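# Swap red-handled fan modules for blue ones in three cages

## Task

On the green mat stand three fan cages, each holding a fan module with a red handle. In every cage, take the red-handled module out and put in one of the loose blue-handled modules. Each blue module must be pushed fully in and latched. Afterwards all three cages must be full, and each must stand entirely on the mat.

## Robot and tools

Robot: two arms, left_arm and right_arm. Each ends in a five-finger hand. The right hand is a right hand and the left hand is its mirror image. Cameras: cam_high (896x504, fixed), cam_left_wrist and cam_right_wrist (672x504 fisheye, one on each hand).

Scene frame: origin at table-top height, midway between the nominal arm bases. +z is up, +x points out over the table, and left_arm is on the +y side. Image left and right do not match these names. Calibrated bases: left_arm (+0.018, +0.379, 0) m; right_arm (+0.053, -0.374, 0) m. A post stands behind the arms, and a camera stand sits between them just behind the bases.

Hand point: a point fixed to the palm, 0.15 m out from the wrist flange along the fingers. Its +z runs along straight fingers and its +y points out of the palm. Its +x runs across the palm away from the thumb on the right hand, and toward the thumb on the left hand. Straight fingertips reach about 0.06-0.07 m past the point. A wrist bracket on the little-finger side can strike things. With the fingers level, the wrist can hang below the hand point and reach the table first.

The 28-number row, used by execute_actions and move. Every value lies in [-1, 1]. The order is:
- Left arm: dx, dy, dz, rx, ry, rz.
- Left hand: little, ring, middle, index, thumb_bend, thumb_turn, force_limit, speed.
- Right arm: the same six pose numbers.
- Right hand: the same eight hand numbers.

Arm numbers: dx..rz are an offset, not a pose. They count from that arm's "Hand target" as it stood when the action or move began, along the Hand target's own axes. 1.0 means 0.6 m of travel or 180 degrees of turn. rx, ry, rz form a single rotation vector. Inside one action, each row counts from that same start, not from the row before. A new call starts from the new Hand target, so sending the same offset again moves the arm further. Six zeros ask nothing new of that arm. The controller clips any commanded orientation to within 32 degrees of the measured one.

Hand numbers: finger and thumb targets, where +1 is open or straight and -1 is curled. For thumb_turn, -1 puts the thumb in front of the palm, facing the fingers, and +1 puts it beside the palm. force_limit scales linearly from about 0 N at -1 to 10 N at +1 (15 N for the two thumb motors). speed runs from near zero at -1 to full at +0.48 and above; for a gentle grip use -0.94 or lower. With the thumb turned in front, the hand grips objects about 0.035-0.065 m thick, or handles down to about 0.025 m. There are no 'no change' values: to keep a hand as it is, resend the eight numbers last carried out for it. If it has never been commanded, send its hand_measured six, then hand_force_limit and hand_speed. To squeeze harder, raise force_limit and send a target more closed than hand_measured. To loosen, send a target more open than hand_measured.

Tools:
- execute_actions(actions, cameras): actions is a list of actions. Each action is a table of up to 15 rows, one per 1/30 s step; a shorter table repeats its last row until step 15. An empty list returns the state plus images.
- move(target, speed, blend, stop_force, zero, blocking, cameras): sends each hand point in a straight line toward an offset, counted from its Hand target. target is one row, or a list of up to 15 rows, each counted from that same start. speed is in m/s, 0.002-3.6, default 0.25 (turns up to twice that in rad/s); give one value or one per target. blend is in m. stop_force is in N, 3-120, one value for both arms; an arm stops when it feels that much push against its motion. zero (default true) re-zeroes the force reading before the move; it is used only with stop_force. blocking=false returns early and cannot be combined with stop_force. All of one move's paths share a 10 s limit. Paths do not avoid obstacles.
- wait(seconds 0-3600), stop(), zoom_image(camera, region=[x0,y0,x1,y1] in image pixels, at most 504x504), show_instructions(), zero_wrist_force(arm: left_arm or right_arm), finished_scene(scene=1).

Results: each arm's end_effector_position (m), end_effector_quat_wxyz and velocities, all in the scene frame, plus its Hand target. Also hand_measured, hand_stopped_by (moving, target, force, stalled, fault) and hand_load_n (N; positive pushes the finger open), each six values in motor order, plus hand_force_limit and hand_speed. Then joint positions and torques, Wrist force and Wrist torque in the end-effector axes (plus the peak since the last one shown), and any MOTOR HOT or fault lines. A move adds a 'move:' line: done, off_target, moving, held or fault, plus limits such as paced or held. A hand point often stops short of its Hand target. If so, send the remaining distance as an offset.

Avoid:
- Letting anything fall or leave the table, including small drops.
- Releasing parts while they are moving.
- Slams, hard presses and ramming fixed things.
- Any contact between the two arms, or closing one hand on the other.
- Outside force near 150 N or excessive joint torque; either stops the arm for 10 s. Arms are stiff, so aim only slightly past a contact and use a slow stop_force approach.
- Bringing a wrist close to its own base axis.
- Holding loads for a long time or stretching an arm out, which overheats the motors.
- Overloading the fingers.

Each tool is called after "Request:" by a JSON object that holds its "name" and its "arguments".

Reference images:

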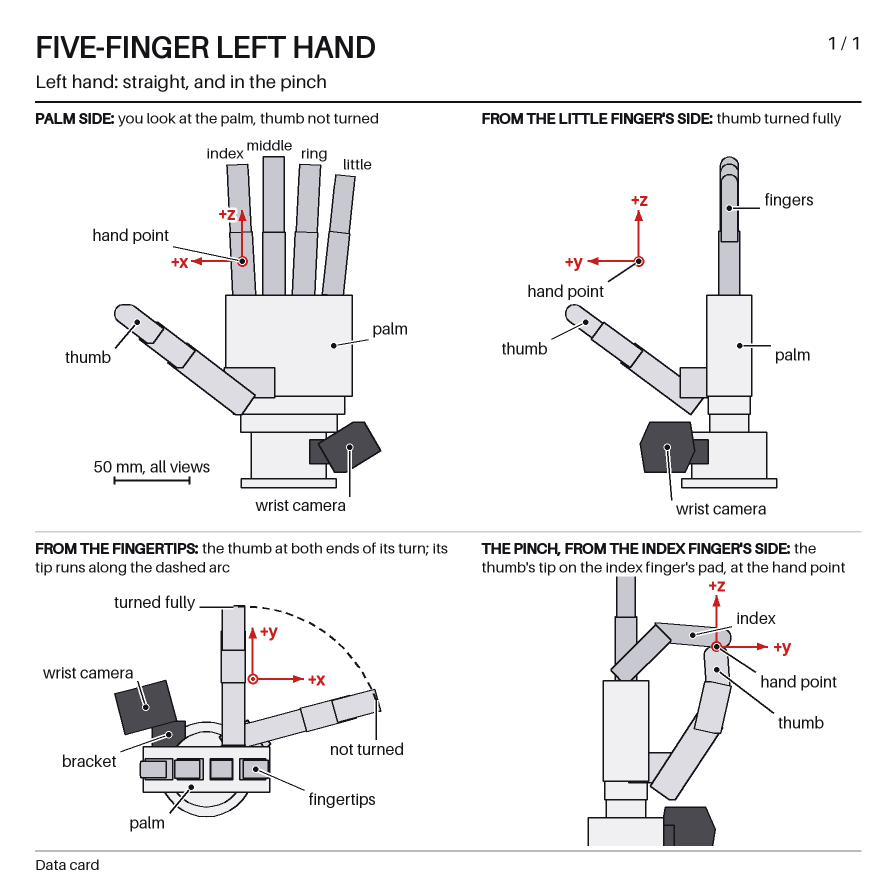

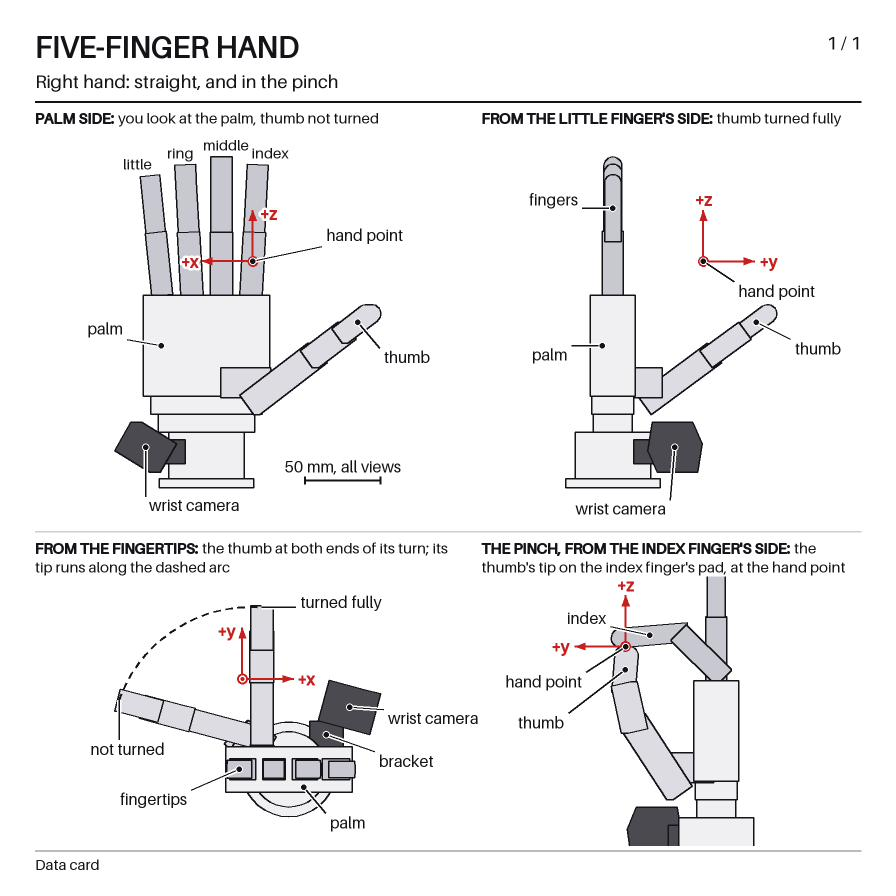

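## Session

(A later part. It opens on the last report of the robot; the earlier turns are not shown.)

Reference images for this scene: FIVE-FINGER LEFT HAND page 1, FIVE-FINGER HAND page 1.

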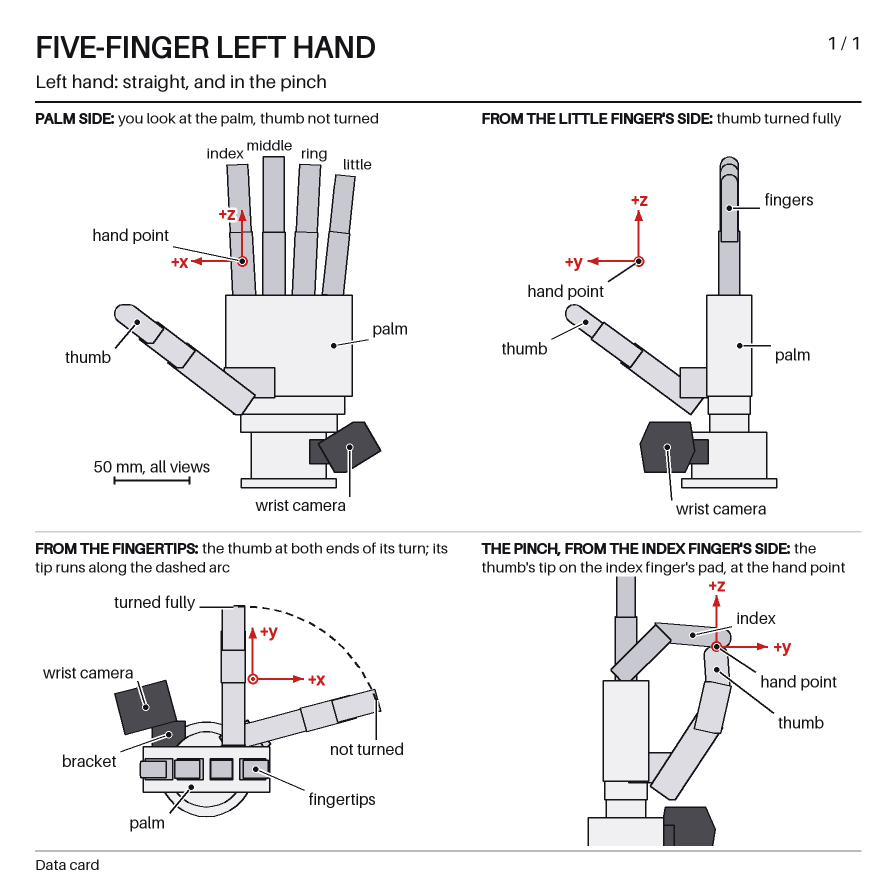

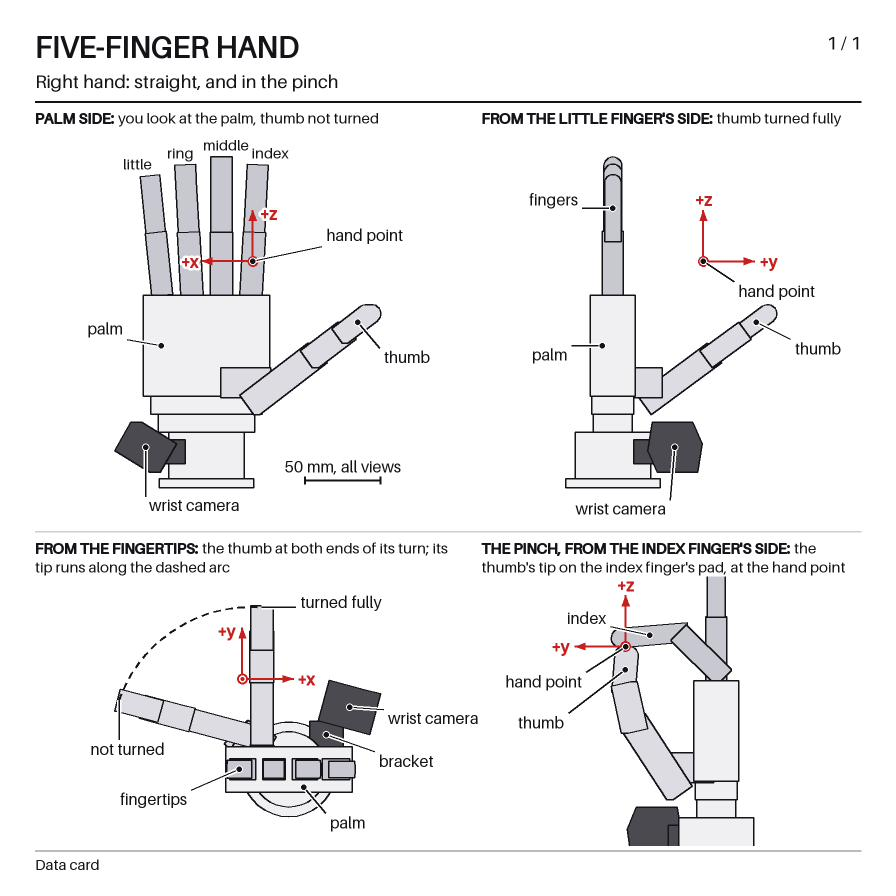

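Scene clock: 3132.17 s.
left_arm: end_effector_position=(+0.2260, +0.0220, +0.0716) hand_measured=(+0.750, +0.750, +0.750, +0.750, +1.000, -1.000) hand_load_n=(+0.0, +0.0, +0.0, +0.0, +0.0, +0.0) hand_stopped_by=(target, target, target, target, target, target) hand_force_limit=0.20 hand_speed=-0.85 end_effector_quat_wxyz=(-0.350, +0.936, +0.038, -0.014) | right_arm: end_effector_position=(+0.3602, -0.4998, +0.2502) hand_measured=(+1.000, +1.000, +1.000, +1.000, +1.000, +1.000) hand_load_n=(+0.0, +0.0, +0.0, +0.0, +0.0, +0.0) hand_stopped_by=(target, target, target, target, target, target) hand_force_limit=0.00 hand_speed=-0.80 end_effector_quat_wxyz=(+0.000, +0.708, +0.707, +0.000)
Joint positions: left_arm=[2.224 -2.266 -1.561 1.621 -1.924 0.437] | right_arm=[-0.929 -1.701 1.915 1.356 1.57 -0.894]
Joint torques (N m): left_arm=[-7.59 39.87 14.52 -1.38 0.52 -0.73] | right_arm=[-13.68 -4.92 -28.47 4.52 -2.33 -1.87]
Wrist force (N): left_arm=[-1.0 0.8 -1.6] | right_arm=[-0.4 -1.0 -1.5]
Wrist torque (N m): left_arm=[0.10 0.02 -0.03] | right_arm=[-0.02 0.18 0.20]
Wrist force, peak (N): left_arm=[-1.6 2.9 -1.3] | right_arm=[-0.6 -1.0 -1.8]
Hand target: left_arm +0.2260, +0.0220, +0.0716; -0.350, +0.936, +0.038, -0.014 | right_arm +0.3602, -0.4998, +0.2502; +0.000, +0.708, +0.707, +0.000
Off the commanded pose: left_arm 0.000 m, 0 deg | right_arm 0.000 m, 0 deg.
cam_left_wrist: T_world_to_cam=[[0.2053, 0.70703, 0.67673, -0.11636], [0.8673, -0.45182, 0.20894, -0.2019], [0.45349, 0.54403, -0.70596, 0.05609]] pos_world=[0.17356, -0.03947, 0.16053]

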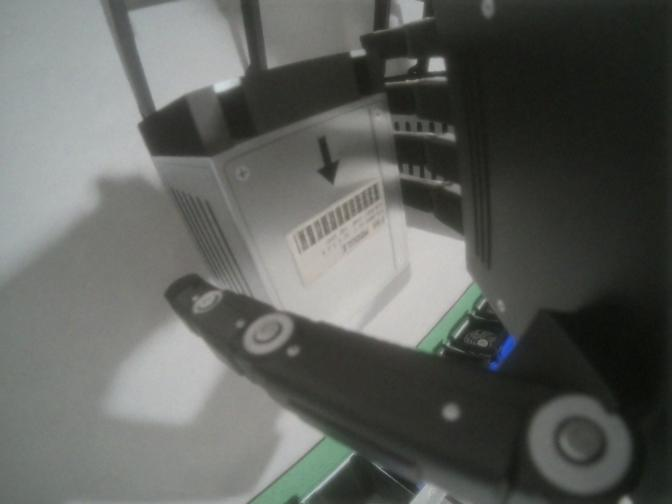

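Request:
{"name": "move", "arguments": {"target": [[0,-0.1295,-0.1490,0,0,0,0.75,0.75,0.75,0.75,1,-1,0.2,-0.85, 0,0,0,0,0,0,1,1,1,1,1,1,0,-0.8],[0.1656,-0.6696,0.3645,0,0,0,0.75,0.75,0.75,0.75,1,-1,0.2,-0.85, 0,0,0,0,0,0,1,1,1,1,1,1,0,-0.8]], "speed": [0.1,0.25], "blend": [0.03,0], "cameras": ["cam_high","cam_left_wrist"]}}

Scene clock: 3163.00 s.
left_arm: end_effector_position=(+0.2891, +0.4753, +0.1700) hand_measured=(+0.750, +0.750, +0.750, +0.750, +1.000, -1.000) hand_load_n=(+0.0, +0.0, +0.0, +0.0, +0.0, +0.0) hand_stopped_by=(target, target, target, target, target, target) hand_force_limit=0.20 hand_speed=-0.85 end_effector_quat_wxyz=(-0.350, +0.936, +0.038, -0.014) | right_arm: end_effector_position=(+0.3602, -0.4998, +0.2502) hand_measured=(+1.000, +1.000, +1.000, +1.000, +1.000, +1.000) hand_load_n=(-0.5, +0.5, +0.0, +0.0, +0.0, +0.0) hand_stopped_by=(target, target, target, target, target, target) hand_force_limit=0.00 hand_speed=-0.80 end_effector_quat_wxyz=(+0.000, +0.708, +0.707, +0.000)
Joint positions: left_arm=[3.62 -1.447 -2.102 2.292 -2.225 2.058] | right_arm=[-0.929 -1.701 1.915 1.356 1.57 -0.894]
Joint torques (N m): left_arm=[12.1 18.79 8.94 0.47 0.6 1.65] | right_arm=[-12.72 -3.99 -28.48 4.41 -2.22 -1.87]
Wrist force (N): left_arm=[-1.0 0.8 -1.2] | right_arm=[-0.6 -0.9 -1.7]
Wrist torque (N m): left_arm=[0.12 0.03 -0.13] | right_arm=[0.00 0.20 0.19]
Wrist force, peak (N): left_arm=[-1.0 1.1 -2.1] | right_arm=[-0.8 -1.1 -1.8]
Hand target: left_arm +0.2891, +0.4753, +0.1700; -0.350, +0.936, +0.038, -0.014 | right_arm +0.3602, -0.4998, +0.2502; +0.000, +0.708, +0.707, +0.000
Off the commanded pose: left_arm 0.000 m, 0 deg | right_arm 0.000 m, 0 deg.
move: done
cam_left_wrist: T_world_to_cam=[[0.20525, 0.70691, 0.67687, -0.5163], [0.86736, -0.45177, 0.20881, -0.07243], [0.45339, 0.54423, -0.70587, -0.1497]] pos_world=[0.23666, 0.41373, 0.25893]

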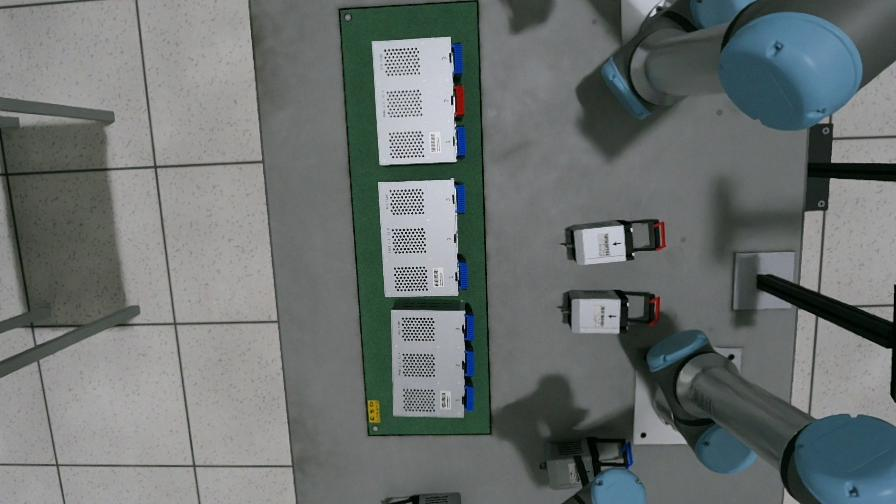

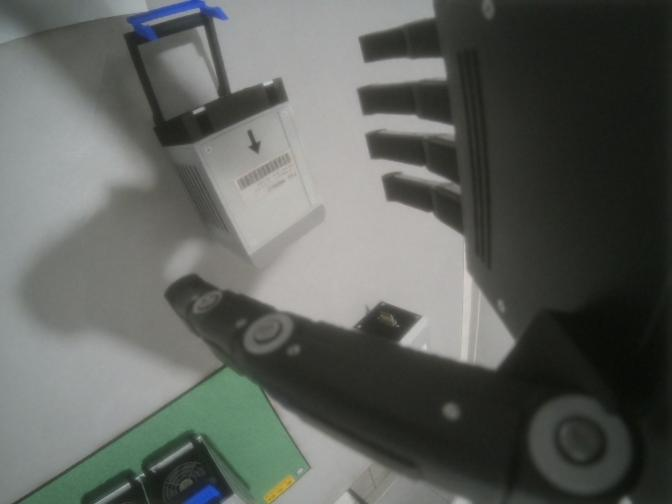

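Request:
{"name": "zoom_image", "arguments": {"camera": "cam_left_wrist", "region": [120, 60, 360, 270]}}

Scaled by 2.100 from the camera's image (finer frame: 960x720).

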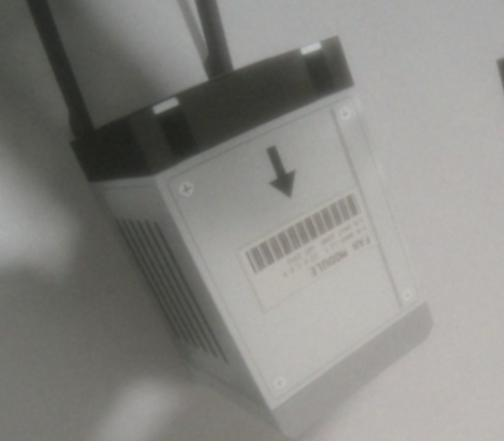

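Request:
{"name": "zoom_image", "arguments": {"camera": "cam_high", "region": [500, 330, 700, 504]}}

Scaled by 2.520 from the camera's image (finer frame: 1280x720).

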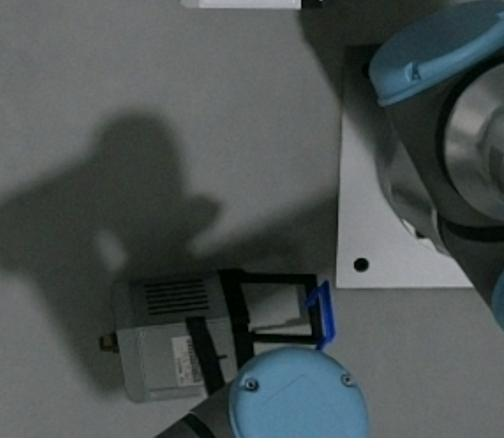

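Request:
{"name": "move", "arguments": {"target": [[-0.0076,0.0325,0.1042,0,-0.0055,-0.0063,0.75,0.75,0.75,0.75,1,-1,0.2,-0.3, 0,0,0,0,0,0,1,1,1,1,1,1,0,-0.8],[-0.0076,0.0805,0.1595,0,-0.0055,-0.0063,0.75,0.75,0.75,0.75,1,-1,0.2,-0.3, 0,0,0,0,0,0,1,1,1,1,1,1,0,-0.8]], "speed": [0.1,0.05], "stop_force": 8, "cameras": ["cam_left_wrist"]}}

Scene clock: 3197.47 s.
left_arm: end_effector_position=(+0.2825, +0.5011, +0.0660) hand_measured=(+0.750, +0.750, +0.750, +0.750, +1.000, -1.000) hand_load_n=(+0.0, +0.0, +0.0, +0.0, +0.0, +0.0) hand_stopped_by=(target, target, target, target, target, target) hand_force_limit=0.20 hand_speed=-0.30 end_effector_quat_wxyz=(-0.349, +0.935, +0.050, -0.018) | right_arm: end_effector_position=(+0.3602, -0.4998, +0.2502) hand_measured=(+1.000, +1.000, +1.000, +1.000, +1.000, +1.000) hand_load_n=(+0.0, +0.0, +0.0, +0.0, +0.0, +0.0) hand_stopped_by=(target, target, target, target, target, target) hand_force_limit=0.00 hand_speed=-0.80 end_effector_quat_wxyz=(+0.000, +0.708, +0.707, +0.000)
Joint positions: left_arm=[3.733 -1.58 -2.276 2.659 -2.196 2.16] | right_arm=[-0.929 -1.701 1.915 1.356 1.57 -0.894]
Joint torques (N m): left_arm=[12.26 8.67 6.5 0.66 1.01 1.38] | right_arm=[-13.31 -4.67 -28.24 4.28 -2.45 -1.85]
Wrist force (N): left_arm=[-1.0 0.8 -2.0] | right_arm=[-0.6 -0.9 -1.4]
Wrist torque (N m): left_arm=[0.16 -0.04 -0.16] | right_arm=[-0.02 0.19 0.19]
Wrist force, peak (N): left_arm=[-1.0 1.3 -2.0] | right_arm=[-0.7 -1.0 -1.8]
Hand target: left_arm +0.2825, +0.5011, +0.0660; -0.349, +0.935, +0.050, -0.018 | right_arm +0.3602, -0.4998, +0.2502; +0.000, +0.708, +0.707, +0.000
Off the commanded pose: left_arm 0.000 m, 0 deg | right_arm 0.000 m, 0 deg.
move: done
cam_left_wrist: T_world_to_cam=[[0.1867, 0.71215, 0.67675, -0.46018], [0.87888, -0.42889, 0.20886, -0.04808], [0.43899, 0.55578, -0.70597, -0.2359]] pos_world=[0.23173, 0.4382, 0.15493]

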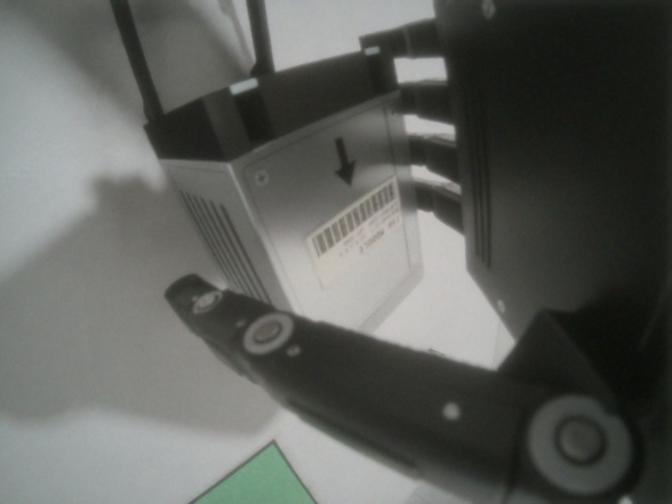

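Request:
{"name": "execute_actions", "arguments": {"actions": [[[0,0,0,0,0,0,0.75,0.75,0.35,0.35,0.48,-1,-0.4,-0.9, 0,0,0,0,0,0,1,1,1,1,1,1,0,-0.8]]]}}

Request:
{"name": "execute_actions", "arguments": {"actions": [[[0,0,0,0,0,0,0.75,0.75,0.15,0.15,0.3,-1,0.4,-0.9, 0,0,0,0,0,0,1,1,1,1,1,1,0,-0.8]]], "cameras": ["cam_left_wrist"]}}

Scene clock: 3202.93 s.
left_arm: end_effector_position=(+0.2825, +0.5011, +0.0660) hand_measured=(+0.750, +0.750, +0.350, +0.350, +0.764, -1.000) hand_load_n=(+0.0, +0.0, +3.0, +1.0, +5.0, +0.5) hand_stopped_by=(target, target, target, target, force, target) hand_force_limit=-0.40 hand_speed=-0.90 end_effector_quat_wxyz=(-0.349, +0.935, +0.050, -0.018) | right_arm: end_effector_position=(+0.3602, -0.4998, +0.2502) hand_measured=(+1.000, +1.000, +1.000, +1.000, +1.000, +1.000) hand_load_n=(+0.0, +0.0, +0.0, +0.0, -0.5, +0.0) hand_stopped_by=(target, target, target, target, target, target) hand_force_limit=0.00 hand_speed=-0.80 end_effector_quat_wxyz=(+0.000, +0.708, +0.707, +0.000)
Joint positions: left_arm=[3.733 -1.58 -2.276 2.659 -2.196 2.16] | right_arm=[-0.929 -1.701 1.915 1.356 1.57 -0.894]
Joint torques (N m): left_arm=[11.48 8.45 6.4 -0.97 0.36 1.26] | right_arm=[-12.52 -4.61 -28.12 4.44 -2.31 -1.74]
Wrist force (N): left_arm=[-0.9 1.5 -4.0] | right_arm=[-0.6 -1.0 -1.6]
Wrist torque (N m): left_arm=[0.32 -0.11 -0.16] | right_arm=[-0.03 0.20 0.18]
Wrist force, peak (N): left_arm=[-0.9 1.5 -4.0] | right_arm=[-0.7 -0.9 -1.8]
Hand target: left_arm +0.2825, +0.5011, +0.0660; -0.349, +0.935, +0.050, -0.018 | right_arm +0.3602, -0.4998, +0.2502; +0.000, +0.708, +0.707, +0.000
Off the commanded pose: left_arm 0.000 m, 0 deg | right_arm 0.000 m, 0 deg.

Scene clock: 3203.63 s.
left_arm: end_effector_position=(+0.2825, +0.5011, +0.0660) hand_measured=(+0.750, +0.750, +0.334, +0.326, +0.752, -1.000) hand_load_n=(+0.0, +0.0, +7.0, +8.0, +10.5, +0.5) hand_stopped_by=(target, target, force, force, force, target) hand_force_limit=0.40 hand_speed=-0.90 end_effector_quat_wxyz=(-0.349, +0.935, +0.050, -0.018) | right_arm: end_effector_position=(+0.3602, -0.4998, +0.2502) hand_measured=(+1.000, +1.000, +1.000, +1.000, +1.000, +1.000) hand_load_n=(+0.0, +0.0, +0.0, +0.0, +0.0, +0.0) hand_stopped_by=(target, target, target, target, target, target) hand_force_limit=0.00 hand_speed=-0.80 end_effector_quat_wxyz=(+0.000, +0.708, +0.707, +0.000)
Joint positions: left_arm=[3.733 -1.58 -2.276 2.659 -2.196 2.16] | right_arm=[-0.929 -1.701 1.915 1.356 1.57 -0.894]
Joint torques (N m): left_arm=[10.75 9.51 7.69 -1.98 -0.37 1.24] | right_arm=[-13.06 -4.57 -28.48 4.42 -2.31 -1.65]
Wrist force (N): left_arm=[-1.1 2.3 -0.8] | right_arm=[-0.6 -1.0 -1.5]
Wrist torque (N m): left_arm=[0.31 -0.01 -0.19] | right_arm=[-0.03 0.20 0.19]
Wrist force, peak (N): left_arm=[-0.9 1.5 -4.1] | right_arm=[-0.7 -1.1 -1.7]
Hand target: left_arm +0.2825, +0.5011, +0.0660; -0.349, +0.935, +0.050, -0.018 | right_arm +0.3602, -0.4998, +0.2502; +0.000, +0.708, +0.707, +0.000
Off the commanded pose: left_arm 0.000 m, 0 deg | right_arm 0.000 m, 0 deg.
cam_left_wrist: T_world_to_cam=[[0.18664, 0.71218, 0.67673, -0.46017], [0.87889, -0.42884, 0.20891, -0.04811], [0.43899, 0.55578, -0.70597, -0.2359]] pos_world=[0.23173, 0.4382, 0.15493]

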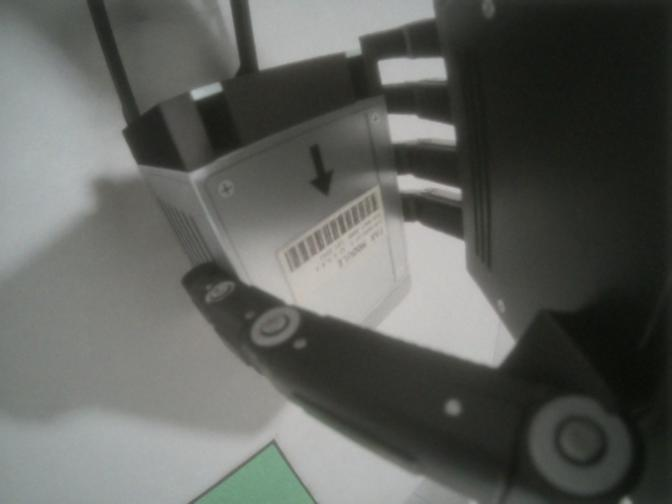

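Request:
{"name": "move", "arguments": {"target": [[0,0,0,0,0,0,0.75,0.75,0.75,0.75,1,-1,0.2,-0.8,0,0,0,0,0,0,1,1,1,1,1,1,0,-0.8]], "cameras": ["cam_left_wrist"]}}

Scene clock: 3248.87 s.
left_arm: end_effector_position=(+0.2825, +0.5011, +0.0660) hand_measured=(+0.750, +0.750, +0.750, +0.750, +1.000, -1.000) hand_load_n=(+0.0, +0.0, +0.0, +0.0, +0.0, +0.0) hand_stopped_by=(target, target, target, target, target, target) hand_force_limit=0.20 hand_speed=-0.80 end_effector_quat_wxyz=(-0.349, +0.935, +0.050, -0.018) | right_arm: end_effector_position=(+0.3602, -0.4998, +0.2502) hand_measured=(+1.000, +1.000, +1.000, +1.000, +1.000, +1.000) hand_load_n=(+0.0, +0.0, +0.0, +0.0, +0.0, +0.0) hand_stopped_by=(target, target, target, target, target, target) hand_force_limit=0.00 hand_speed=-0.80 end_effector_quat_wxyz=(+0.000, +0.708, +0.707, +0.000)
Joint positions: left_arm=[3.733 -1.58 -2.276 2.659 -2.196 2.16] | right_arm=[-0.929 -1.701 1.915 1.356 1.57 -0.894]
Joint torques (N m): left_arm=[7.37 13.35 11.17 -4.01 -1.65 0.72] | right_arm=[-13.59 -4.02 -28.75 4.45 -2.24 -1.75]
Wrist force (N): left_arm=[-0.9 0.5 -2.1] | right_arm=[-0.7 -1.0 -1.8]
Wrist torque (N m): left_arm=[0.13 -0.06 -0.14] | right_arm=[-0.01 0.23 0.18]
Wrist force, peak (N): left_arm=[-0.7 1.5 -3.4] | right_arm=[-0.7 -1.0 -1.9]
Hand target: left_arm +0.2825, +0.5011, +0.0660; -0.349, +0.935, +0.050, -0.018 | right_arm +0.3602, -0.4998, +0.2502; +0.000, +0.708, +0.707, +0.000
Off the commanded pose: left_arm 0.000 m, 0 deg | right_arm 0.000 m, 0 deg.
move: done
cam_left_wrist: T_world_to_cam=[[0.1867, 0.71215, 0.67675, -0.46018], [0.87888, -0.42889, 0.20886, -0.04808], [0.43899, 0.55578, -0.70597, -0.2359]] pos_world=[0.23173, 0.4382, 0.15493]

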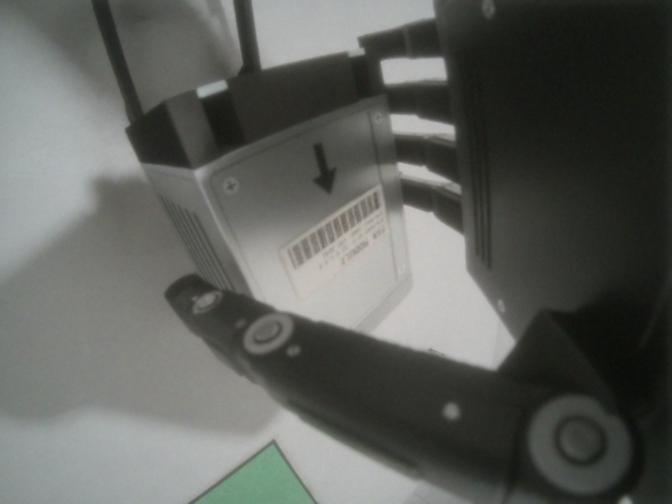

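Request:
{"name": "zoom_image", "arguments": {"camera": "cam_left_wrist", "region": [140, 60, 480, 360]}}

Scaled by 1.482 from the camera's image (finer frame: 960x720).

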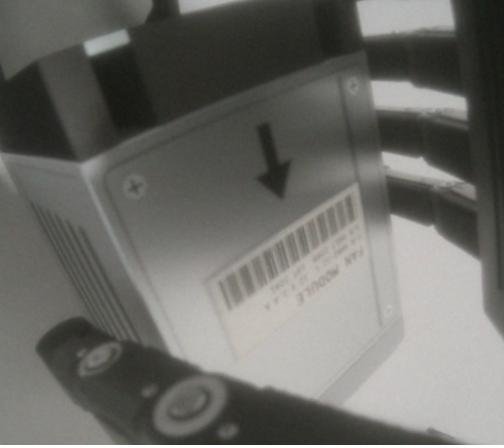

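Request:
{"name": "move", "arguments": {"target": [[-0.0032,0.0096,-0.0084,0,0,0,0.75,0.75,0.75,0.75,1,-1,0.2,-0.8,0,0,0,0,0,0,1,1,1,1,1,1,0,-0.8]], "speed": 0.03, "stop_force": 5}}

Request:
{"name": "move", "arguments": {"target": [[0,0,0,0,0,0,0.75,0.75,0.55,0.55,0.66,-1,0.0,-0.85,0,0,0,0,0,0,1,1,1,1,1,1,0,-0.8]], "cameras": ["cam_left_wrist"]}}

Scene clock: 3269.43 s.
left_arm: end_effector_position=(+0.2814, +0.4933, +0.0661) hand_measured=(+0.750, +0.750, +0.750, +0.750, +1.000, -1.000) hand_load_n=(+0.0, +0.0, +0.0, +0.0, +0.0, +0.0) hand_stopped_by=(target, target, target, target, target, target) hand_force_limit=0.20 hand_speed=-0.80 end_effector_quat_wxyz=(-0.349, +0.935, +0.050, -0.018) | right_arm: end_effector_position=(+0.3602, -0.4998, +0.2502) hand_measured=(+1.000, +1.000, +1.000, +1.000, +1.000, +1.000) hand_load_n=(+0.0, +0.0, +0.0, +0.0, +0.0, +0.0) hand_stopped_by=(target, target, target, target, target, target) hand_force_limit=0.00 hand_speed=-0.80 end_effector_quat_wxyz=(+0.000, +0.708, +0.707, +0.000)
Joint positions: left_arm=[3.704 -1.583 -2.28 2.645 -2.206 2.126] | right_arm=[-0.929 -1.701 1.915 1.356 1.57 -0.894]
Joint torques (N m): left_arm=[-10.41 8.07 6.4 -4.31 -2.13 -1.31] | right_arm=[-12.87 -4.83 -28.26 4.35 -2.43 -1.72]
Wrist force (N): left_arm=[-1.1 0.6 -1.9] | right_arm=[-0.6 -0.9 -1.5]
Wrist torque (N m): left_arm=[0.13 -0.02 -0.02] | right_arm=[-0.01 0.20 0.18]
Wrist force, peak (N): left_arm=[-1.1 0.8 -2.1] | right_arm=[-0.9 -0.9 -1.8]
Hand target: left_arm +0.2814, +0.4933, +0.0661; -0.349, +0.935, +0.050, -0.018 | right_arm +0.3602, -0.4998, +0.2502; +0.000, +0.708, +0.707, +0.000
Off the commanded pose: left_arm 0.000 m, 0 deg | right_arm 0.000 m, 0 deg.
move: done

Scene clock: 3271.27 s.
left_arm: end_effector_position=(+0.2814, +0.4933, +0.0661) hand_measured=(+0.750, +0.750, +0.550, +0.550, +0.660, -1.000) hand_load_n=(+0.0, +0.0, +0.0, +0.0, +0.0, +0.0) hand_stopped_by=(target, target, target, target, target, target) hand_force_limit=0.00 hand_speed=-0.85 end_effector_quat_wxyz=(-0.349, +0.935, +0.050, -0.018) | right_arm: end_effector_position=(+0.3602, -0.4998, +0.2502) hand_measured=(+1.000, +1.000, +1.000, +1.000, +1.000, +1.000) hand_load_n=(+0.0, +0.0, +0.0, +0.0, +0.0, +0.0) hand_stopped_by=(target, target, target, target, target, target) hand_force_limit=0.00 hand_speed=-0.80 end_effector_quat_wxyz=(+0.000, +0.708, +0.707, +0.000)
Joint positions: left_arm=[3.704 -1.583 -2.28 2.645 -2.206 2.126] | right_arm=[-0.929 -1.701 1.915 1.356 1.57 -0.894]
Joint torques (N m): left_arm=[-10.6 8.46 6.43 -4.31 -2.15 -1.31] | right_arm=[-13.23 -3.83 -27.57 4.29 -2.35 -1.74]
Wrist force (N): left_arm=[-1.0 0.5 -1.7] | right_arm=[-0.8 -0.9 -1.6]
Wrist torque (N m): left_arm=[0.09 -0.02 -0.01] | right_arm=[0.00 0.23 0.18]
Wrist force, peak (N): left_arm=[-0.9 0.8 -2.2] | right_arm=[-0.7 -0.9 -1.9]
Hand target: left_arm +0.2814, +0.4933, +0.0661; -0.349, +0.935, +0.050, -0.018 | right_arm +0.3602, -0.4998, +0.2502; +0.000, +0.708, +0.707, +0.000
Off the commanded pose: left_arm 0.000 m, 0 deg | right_arm 0.000 m, 0 deg.
move: done
cam_left_wrist: T_world_to_cam=[[0.1867, 0.71215, 0.67675, -0.45448], [0.87888, -0.42889, 0.20886, -0.05048], [0.43899, 0.55578, -0.70597, -0.23101]] pos_world=[0.23063, 0.4304, 0.15503]

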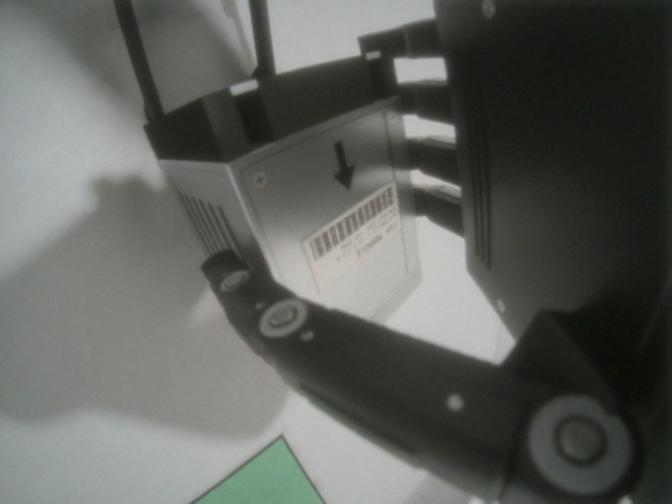

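Request:
{"name": "move", "arguments": {"target": [[0,0,0,0,0,0,0.75,0.75,0.35,0.35,0.5,-1,-0.4,-0.92,0,0,0,0,0,0,1,1,1,1,1,1,0,-0.8]]}}

Request:
{"name": "move", "arguments": {"target": [[0,0,0,0,0,0,0.75,0.75,0.15,0.15,0.3,-1,0.2,-0.92,0,0,0,0,0,0,1,1,1,1,1,1,0,-0.8]], "cameras": ["cam_left_wrist"]}}

Scene clock: 3274.97 s.
left_arm: end_effector_position=(+0.2814, +0.4933, +0.0661) hand_measured=(+0.750, +0.750, +0.454, +0.454, +0.614, -1.000) hand_load_n=(+0.0, +0.0, +2.5, +3.5, +5.0, +0.0) hand_stopped_by=(target, target, force, force, force, target) hand_force_limit=-0.40 hand_speed=-0.92 end_effector_quat_wxyz=(-0.349, +0.935, +0.050, -0.018) | right_arm: end_effector_position=(+0.3602, -0.4998, +0.2502) hand_measured=(+1.000, +1.000, +1.000, +1.000, +1.000, +1.000) hand_load_n=(+0.0, +0.0, +0.0, +0.0, +0.0, +0.0) hand_stopped_by=(target, target, target, target, target, target) hand_force_limit=0.00 hand_speed=-0.80 end_effector_quat_wxyz=(+0.000, +0.708, +0.707, +0.000)
Joint positions: left_arm=[3.704 -1.583 -2.28 2.645 -2.206 2.126] | right_arm=[-0.929 -1.701 1.915 1.356 1.57 -0.894]
Joint torques (N m): left_arm=[-10.24 9.07 6.92 -4.02 -1.91 -1.27] | right_arm=[-13.78 -3.81 -28.25 4.37 -2.45 -1.76]
Wrist force (N): left_arm=[-0.5 0.5 -1.8] | right_arm=[-0.5 -0.8 -1.5]
Wrist torque (N m): left_arm=[0.17 -0.07 -0.01] | right_arm=[0.01 0.19 0.20]
Wrist force, peak (N): left_arm=[-0.7 2.7 -2.5] | right_arm=[-0.7 -1.0 -1.9]
Hand target: left_arm +0.2814, +0.4933, +0.0661; -0.349, +0.935, +0.050, -0.018 | right_arm +0.3602, -0.4998, +0.2502; +0.000, +0.708, +0.707, +0.000
Off the commanded pose: left_arm 0.000 m, 0 deg | right_arm 0.000 m, 0 deg.
move: done

Scene clock: 3275.47 s.
left_arm: end_effector_position=(+0.2814, +0.4933, +0.0661) hand_measured=(+0.750, +0.750, +0.434, +0.442, +0.608, -1.000) hand_load_n=(+0.0, +0.0, +8.0, +5.0, +9.0, +0.0) hand_stopped_by=(target, target, force, force, force, target) hand_force_limit=0.20 hand_speed=-0.92 end_effector_quat_wxyz=(-0.349, +0.935, +0.050, -0.018) | right_arm: end_effector_position=(+0.3602, -0.4998, +0.2502) hand_measured=(+1.000, +1.000, +1.000, +1.000, +1.000, +1.000) hand_load_n=(+0.0, +0.0, -0.5, -0.5, +0.0, +0.0) hand_stopped_by=(target, target, target, target, target, target) hand_force_limit=0.00 hand_speed=-0.80 end_effector_quat_wxyz=(+0.000, +0.708, +0.707, +0.000)
Joint positions: left_arm=[3.704 -1.583 -2.28 2.645 -2.206 2.126] | right_arm=[-0.929 -1.701 1.915 1.356 1.57 -0.894]
Joint torques (N m): left_arm=[-10.26 8.71 7.22 -4.04 -1.45 -1.31] | right_arm=[-13.33 -4.19 -28.32 4.31 -2.38 -1.67]
Wrist force (N): left_arm=[-1.8 -1.6 -2.2] | right_arm=[-0.8 -0.9 -1.4]
Wrist torque (N m): left_arm=[0.02 0.02 0.01] | right_arm=[-0.02 0.22 0.18]
Wrist force, peak (N): left_arm=[-2.0 -1.8 -2.2] | right_arm=[-0.5 -1.0 -1.7]
Hand target: left_arm +0.2814, +0.4933, +0.0661; -0.349, +0.935, +0.050, -0.018 | right_arm +0.3602, -0.4998, +0.2502; +0.000, +0.708, +0.707, +0.000
Off the commanded pose: left_arm 0.000 m, 0 deg | right_arm 0.000 m, 0 deg.
move: done
cam_left_wrist: T_world_to_cam=[[0.1867, 0.71215, 0.67675, -0.45448], [0.87888, -0.42889, 0.20886, -0.05048], [0.43899, 0.55578, -0.70597, -0.23101]] pos_world=[0.23063, 0.4304, 0.15503]

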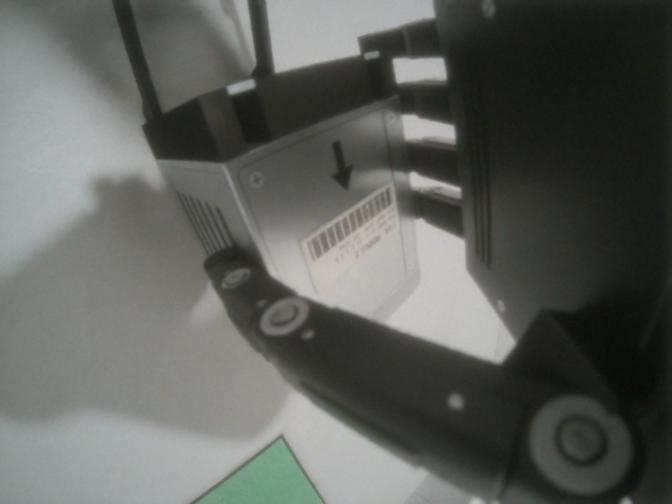

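Request:
{"name": "move", "arguments": {"target": [[0,0,0,0,0,0,0.75,0.75,0.0,0.0,0.2,-1,0.8,-0.88,0,0,0,0,0,0,1,1,1,1,1,1,0,-0.8]]}}

Request:
{"name": "move", "arguments": {"target": [[0,-0.0328,-0.0377,0,0,0,0.75,0.75,0.0,0.0,0.2,-1,0.8,-0.88,0,0,0,0,0,0,1,1,1,1,1,1,0,-0.8]], "speed": 0.03, "cameras": ["cam_left_wrist"]}}

Scene clock: 3278.83 s.
left_arm: end_effector_position=(+0.2814, +0.4933, +0.0661) hand_measured=(+0.750, +0.750, +0.426, +0.422, +0.600, -1.000) hand_load_n=(+0.0, -0.5, +8.0, +10.0, +13.5, +0.0) hand_stopped_by=(target, target, force, force, force, target) hand_force_limit=0.80 hand_speed=-0.88 end_effector_quat_wxyz=(-0.349, +0.935, +0.050, -0.018) | right_arm: end_effector_position=(+0.3602, -0.4998, +0.2502) hand_measured=(+1.000, +1.000, +1.000, +1.000, +1.000, +1.000) hand_load_n=(+0.0, +0.0, +0.0, +0.0, +0.0, +0.0) hand_stopped_by=(target, target, target, target, target, target) hand_force_limit=0.00 hand_speed=-0.80 end_effector_quat_wxyz=(+0.000, +0.708, +0.707, +0.000)
Joint positions: left_arm=[3.704 -1.583 -2.28 2.645 -2.206 2.126] | right_arm=[-0.929 -1.701 1.915 1.356 1.57 -0.894]
Joint torques (N m): left_arm=[-9.65 9.24 7.05 -3.88 1.15 -1.24] | right_arm=[-12.74 -4.92 -27.5 4.4 -2.2 -1.68]
Wrist force (N): left_arm=[-0.7 -1.5 -3.2] | right_arm=[-0.6 -1.1 -1.6]
Wrist torque (N m): left_arm=[0.04 -0.10 0.00] | right_arm=[-0.03 0.21 0.17]
Wrist force, peak (N): left_arm=[-1.0 -2.4 -2.8] | right_arm=[-0.7 -1.0 -1.8]
Hand target: left_arm +0.2814, +0.4933, +0.0661; -0.349, +0.935, +0.050, -0.018 | right_arm +0.3602, -0.4998, +0.2502; +0.000, +0.708, +0.707, +0.000
Off the commanded pose: left_arm 0.000 m, 0 deg | right_arm 0.000 m, 0 deg.
move: done

Scene clock: 3280.30 s.
left_arm: end_effector_position=(+0.2814, +0.4933, +0.0959) hand_measured=(+0.750, +0.750, +0.426, +0.422, +0.600, -1.000) hand_load_n=(+0.0, +0.0, +7.0, +8.5, +13.5, +0.0) hand_stopped_by=(target, target, force, force, force, target) hand_force_limit=0.80 hand_speed=-0.88 end_effector_quat_wxyz=(-0.349, +0.935, +0.050, -0.018) | right_arm: end_effector_position=(+0.3602, -0.4998, +0.2502) hand_measured=(+1.000, +1.000, +1.000, +1.000, +1.000, +1.000) hand_load_n=(+0.0, +0.0, +0.0, +0.0, +0.0, +0.0) hand_stopped_by=(target, target, target, target, target, target) hand_force_limit=0.00 hand_speed=-0.80 end_effector_quat_wxyz=(+0.000, +0.708, +0.707, +0.000)
Joint positions: left_arm=[3.704 -1.526 -2.238 2.547 -2.206 2.126] | right_arm=[-0.929 -1.701 1.915 1.356 1.57 -0.894]
Joint torques (N m): left_arm=[9.06 21.03 24.39 -4.48 -1.04 -0.83] | right_arm=[-13.36 -4.14 -28.31 4.35 -2.23 -1.74]
Wrist force (N): left_arm=[-1.2 5.3 2.1] | right_arm=[-0.6 -1.0 -1.4]
Wrist torque (N m): left_arm=[0.37 0.11 -0.15] | right_arm=[-0.03 0.20 0.19]
Wrist force, peak (N): left_arm=[-1.3 5.4 2.4] | right_arm=[-0.8 -1.0 -1.7]
Hand target: left_arm +0.2814, +0.4933, +0.0960; -0.349, +0.935, +0.050, -0.018 | right_arm +0.3602, -0.4998, +0.2502; +0.000, +0.708, +0.707, +0.000
Off the commanded pose: left_arm 0.000 m, 0 deg | right_arm 0.000 m, 0 deg.
move: done
cam_left_wrist: T_world_to_cam=[[0.1867, 0.71215, 0.67675, -0.47472], [0.87888, -0.42889, 0.20886, -0.05666], [0.43899, 0.55578, -0.70597, -0.21003]] pos_world=[0.23063, 0.4305, 0.18483]

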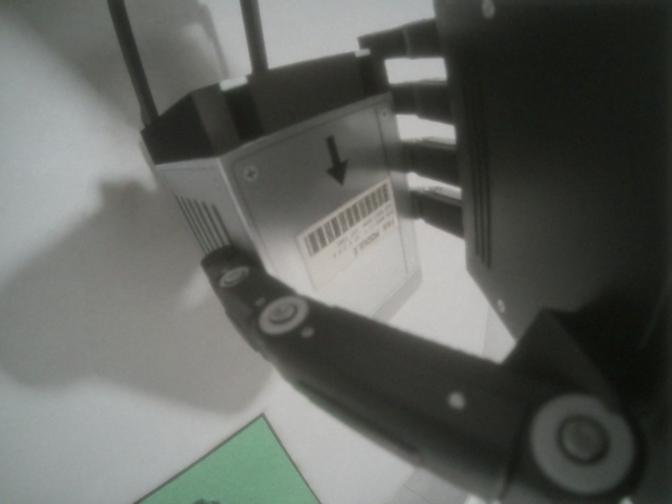

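Request:
{"name": "zoom_image", "arguments": {"camera": "cam_left_wrist", "region": [140, 60, 480, 360]}}

Scaled by 1.482 from the camera's image (finer frame: 960x720).

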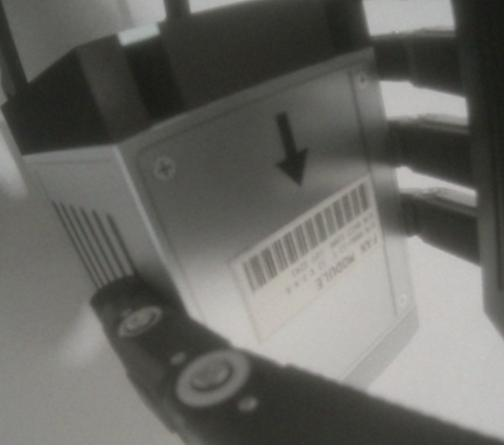

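Request:
{"name": "move", "arguments": {"target": [[0,-0.1137,-0.1309,0,0,0,0.75,0.75,0.0,0.0,0.2,-1,0.8,-0.88,0,0,0,0,0,0,1,1,1,1,1,1,0,-0.8],[0.1103,0.5223,-0.6831,0,0.02187,0.02517,0.75,0.75,0.0,0.0,0.2,-1,0.8,-0.88,0,0,0,0,0,0,1,1,1,1,1,1,0,-0.8]], "speed": [0.06,0.13], "blend": [0.02,0], "cameras": ["cam_left_wrist","cam_high"]}}

Scene clock: 3344.27 s.
left_arm: end_effector_position=(+0.4008, -0.0021, +0.2001) hand_measured=(+0.750, +0.750, +0.426, +0.422, +0.600, -1.000) hand_load_n=(+0.0, +0.0, +7.0, +9.0, +13.5, +0.0) hand_stopped_by=(target, target, force, force, force, target) hand_force_limit=0.80 hand_speed=-0.88 end_effector_quat_wxyz=(-0.350, +0.937, +0.001, +0.000) | right_arm: end_effector_position=(+0.3602, -0.4998, +0.2502) hand_measured=(+1.000, +1.000, +1.000, +1.000, +1.000, +1.000) hand_load_n=(+0.0, +0.0, +0.0, +0.0, +0.0, +0.0) hand_stopped_by=(target, target, target, target, target, target) hand_force_limit=0.00 hand_speed=-0.80 end_effector_quat_wxyz=(+0.000, +0.708, +0.707, +0.000)
Joint positions: left_arm=[2.422 -2.355 -1.006 1.262 -2.077 0.691] | right_arm=[-0.929 -1.701 1.915 1.356 1.57 -0.894]
Joint torques (N m): left_arm=[-11.19 43.74 26.64 -5.97 0.64 -1.49] | right_arm=[-12.82 -4.37 -28.23 4.34 -2.15 -1.73]
Wrist force (N): left_arm=[-1.6 5.1 2.2] | right_arm=[-0.4 -0.9 -1.5]
Wrist torque (N m): left_arm=[0.29 0.16 -0.15] | right_arm=[0.00 0.17 0.21]
Wrist force, peak (N): left_arm=[-1.6 6.1 1.6] | right_arm=[-0.6 -1.2 -1.9]
Hand target: left_arm +0.4008, -0.0021, +0.2002; -0.350, +0.937, +0.001, +0.000 | right_arm +0.3602, -0.4998, +0.2502; +0.000, +0.708, +0.707, +0.000
Off the commanded pose: left_arm 0.000 m, 0 deg | right_arm 0.000 m, 0 deg.
move: done
cam_left_wrist: T_world_to_cam=[[0.26008, 0.6887, 0.6768, -0.24427], [0.82917, -0.51847, 0.20896, -0.37618], [0.49481, 0.50684, -0.70589, 0.06403]] pos_world=[0.34376, -0.05927, 0.28913]
Images, in order (width x height): cam_high 896x504, cam_left_wrist 672x504.

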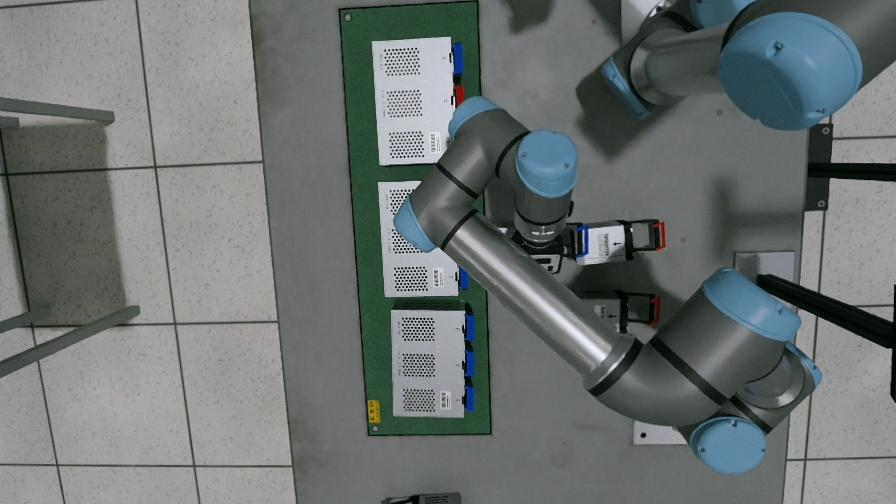

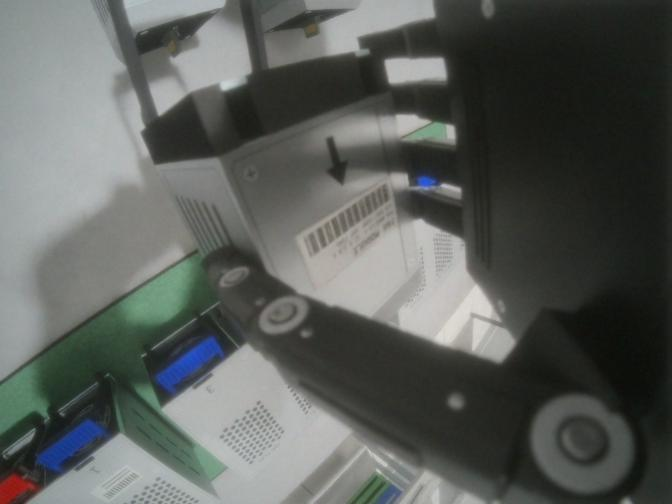

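Request:
{"name": "move", "arguments": {"target": [[0.0787,0.1098,0.1259,0,0,0,0.75,0.75,0.0,0.0,0.2,-1,0.8,-0.88,0,0,0,0,0,0,1,1,1,1,1,1,0,-0.8]], "speed": 0.08, "stop_force": 6, "cameras": ["cam_left_wrist","cam_high"]}}

Scene clock: 3355.20 s.
left_arm: end_effector_position=(+0.4401, -0.0020, +0.1167) hand_measured=(+0.750, +0.750, +0.426, +0.422, +0.600, -1.000) hand_load_n=(+0.0, +0.0, +4.5, +8.0, +13.5, +0.0) hand_stopped_by=(target, target, force, force, force, target) hand_force_limit=0.80 hand_speed=-0.88 end_effector_quat_wxyz=(-0.350, +0.937, +0.001, +0.000) | right_arm: end_effector_position=(+0.3602, -0.4998, +0.2502) hand_measured=(+1.000, +1.000, +1.000, +1.000, +1.000, +1.000) hand_load_n=(+0.0, +0.0, +0.0, +0.0, +0.0, +0.0) hand_stopped_by=(target, target, target, target, target, target) hand_force_limit=0.00 hand_speed=-0.80 end_effector_quat_wxyz=(+0.000, +0.708, +0.707, +0.000)
Joint positions: left_arm=[2.464 -2.485 -0.984 1.39 -2.098 0.734] | right_arm=[-0.929 -1.701 1.915 1.356 1.57 -0.894]
Joint torques (N m): left_arm=[-9.99 57.71 10.23 -5.96 0.7 -1.48] | right_arm=[-12.6 -3.9 -27.32 4.39 -2.39 -1.63]
Wrist force (N): left_arm=[-0.5 4.9 2.3] | right_arm=[-0.8 -0.9 -1.6]
Wrist torque (N m): left_arm=[0.20 -0.04 -0.09] | right_arm=[0.00 0.24 0.17]
Wrist force, peak (N): left_arm=[-12.5 -0.6 4.2] | right_arm=[-0.8 -1.2 -1.6]
Hand target: left_arm +0.4401, -0.0020, +0.1167; -0.350, +0.937, +0.001, +0.000 (not the last commanded pose) | right_arm +0.3602, -0.4998, +0.2502; +0.000, +0.708, +0.707, +0.000
Off the commanded pose: left_arm 0.019 m, 0 deg | right_arm 0.000 m, 0 deg.
move: contact (left_arm)
cam_left_wrist: T_world_to_cam=[[0.26009, 0.68866, 0.67684, -0.19796], [0.82923, -0.51843, 0.20884, -0.39123], [0.49471, 0.50694, -0.70589, -0.01426]] pos_world=[0.38296, -0.05927, 0.20563]
Images, in order (width x height): cam_high 896x504, cam_left_wrist 672x504.

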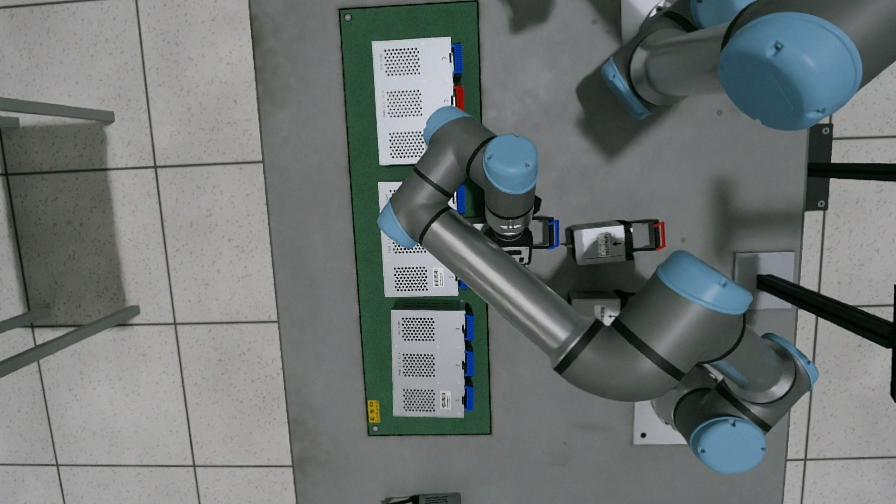

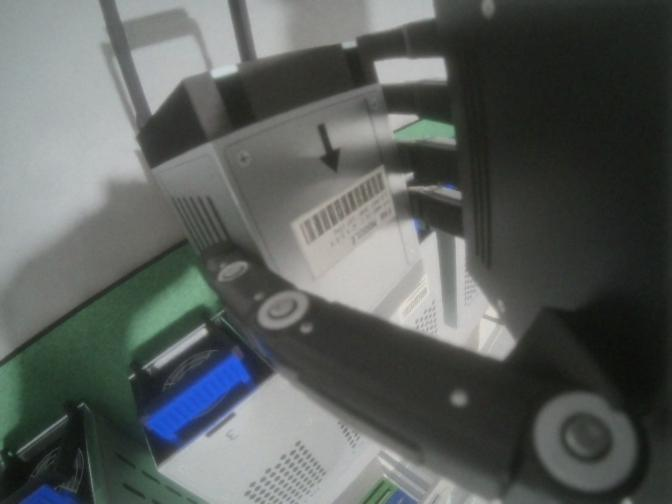

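Request:
{"name": "zoom_image", "arguments": {"camera": "cam_high", "region": [370, 170, 570, 310]}}

Request:
{"name": "zoom_image", "arguments": {"camera": "cam_left_wrist", "region": [100, 100, 480, 460]}}

Scaled by 2.520 from the camera's image (finer frame: 1280x720).

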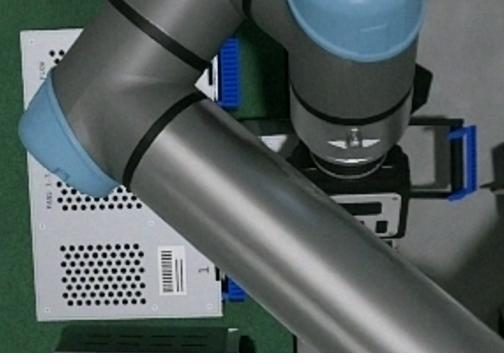

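Scaled by 1.326 from the camera's image (finer frame: 960x720).

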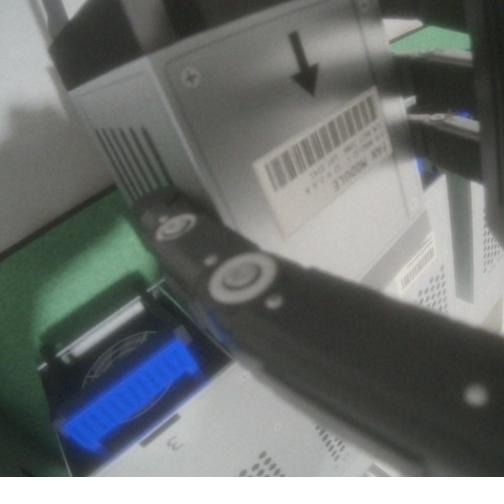

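Request:
{"name": "move", "arguments": {"target": [[-0.0168,0.0009,-0.0008,0,0,0,0.75,0.75,0.0,0.0,0.2,-1,0.8,-0.88,0,0,0,0,0,0,1,1,1,1,1,1,0,-0.8],[-0.0168,0.0410,0.0454,0,0,0,0.75,0.75,0.0,0.0,0.2,-1,0.8,-0.88,0,0,0,0,0,0,1,1,1,1,1,1,0,-0.8]], "speed": 0.05, "stop_force": 5, "cameras": ["cam_left_wrist"]}}

Scene clock: 3452.23 s.
left_arm: end_effector_position=(+0.4300, -0.0028, +0.0800) hand_measured=(+0.750, +0.750, +0.426, +0.422, +0.600, -1.000) hand_load_n=(+0.0, +0.0, +4.5, +8.0, +14.0, +0.0) hand_stopped_by=(target, target, force, force, force, target) hand_force_limit=0.80 hand_speed=-0.88 end_effector_quat_wxyz=(-0.350, +0.937, +0.001, +0.000) | right_arm: end_effector_position=(+0.3602, -0.4998, +0.2502) hand_measured=(+1.000, +1.000, +1.000, +1.000, +1.000, +1.000) hand_load_n=(+0.0, +0.0, +0.0, +0.0, +0.0, +0.0) hand_stopped_by=(target, target, target, target, target, target) hand_force_limit=0.00 hand_speed=-0.80 end_effector_quat_wxyz=(+0.000, +0.708, +0.707, +0.000)
Joint positions: left_arm=[2.453 -2.506 -1.044 1.466 -2.093 0.722] | right_arm=[-0.929 -1.701 1.915 1.356 1.57 -0.894]
Joint torques (N m): left_arm=[-8.98 45.64 9.45 -1.11 -0.91 1.05] | right_arm=[-12.82 -4.27 -28.33 4.28 -2.27 -1.58]
Wrist force (N): left_arm=[-0.6 4.6 2.3] | right_arm=[-0.6 -1.0 -1.7]
Wrist torque (N m): left_arm=[0.20 -0.02 -0.07] | right_arm=[-0.01 0.20 0.18]
Wrist force, peak (N): left_arm=[-0.7 4.8 3.0] | right_arm=[-0.6 -1.4 -1.7]
Hand target: left_arm +0.4300, -0.0028, +0.0800; -0.350, +0.937, +0.001, +0.000 | right_arm +0.3602, -0.4998, +0.2502; +0.000, +0.708, +0.707, +0.000
Off the commanded pose: left_arm 0.000 m, 0 deg | right_arm 0.000 m, 0 deg.
move: done
cam_left_wrist: T_world_to_cam=[[0.26012, 0.68869, 0.67679, -0.17004], [0.82924, -0.51842, 0.20882, -0.37564], [0.49467, 0.5069, -0.70594, -0.03484]] pos_world=[0.37296, -0.05997, 0.16893]

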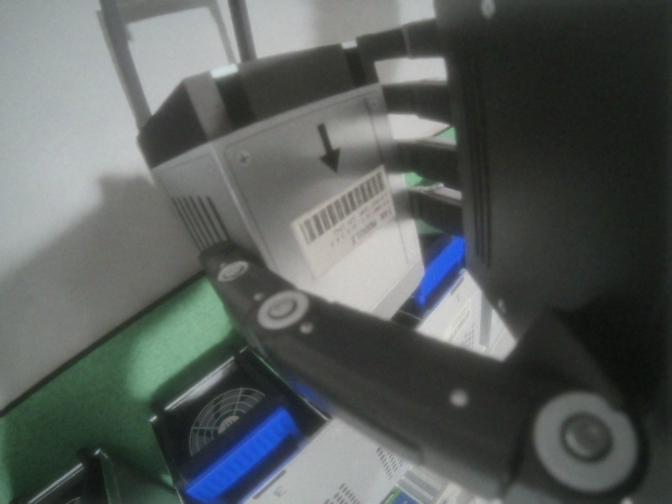

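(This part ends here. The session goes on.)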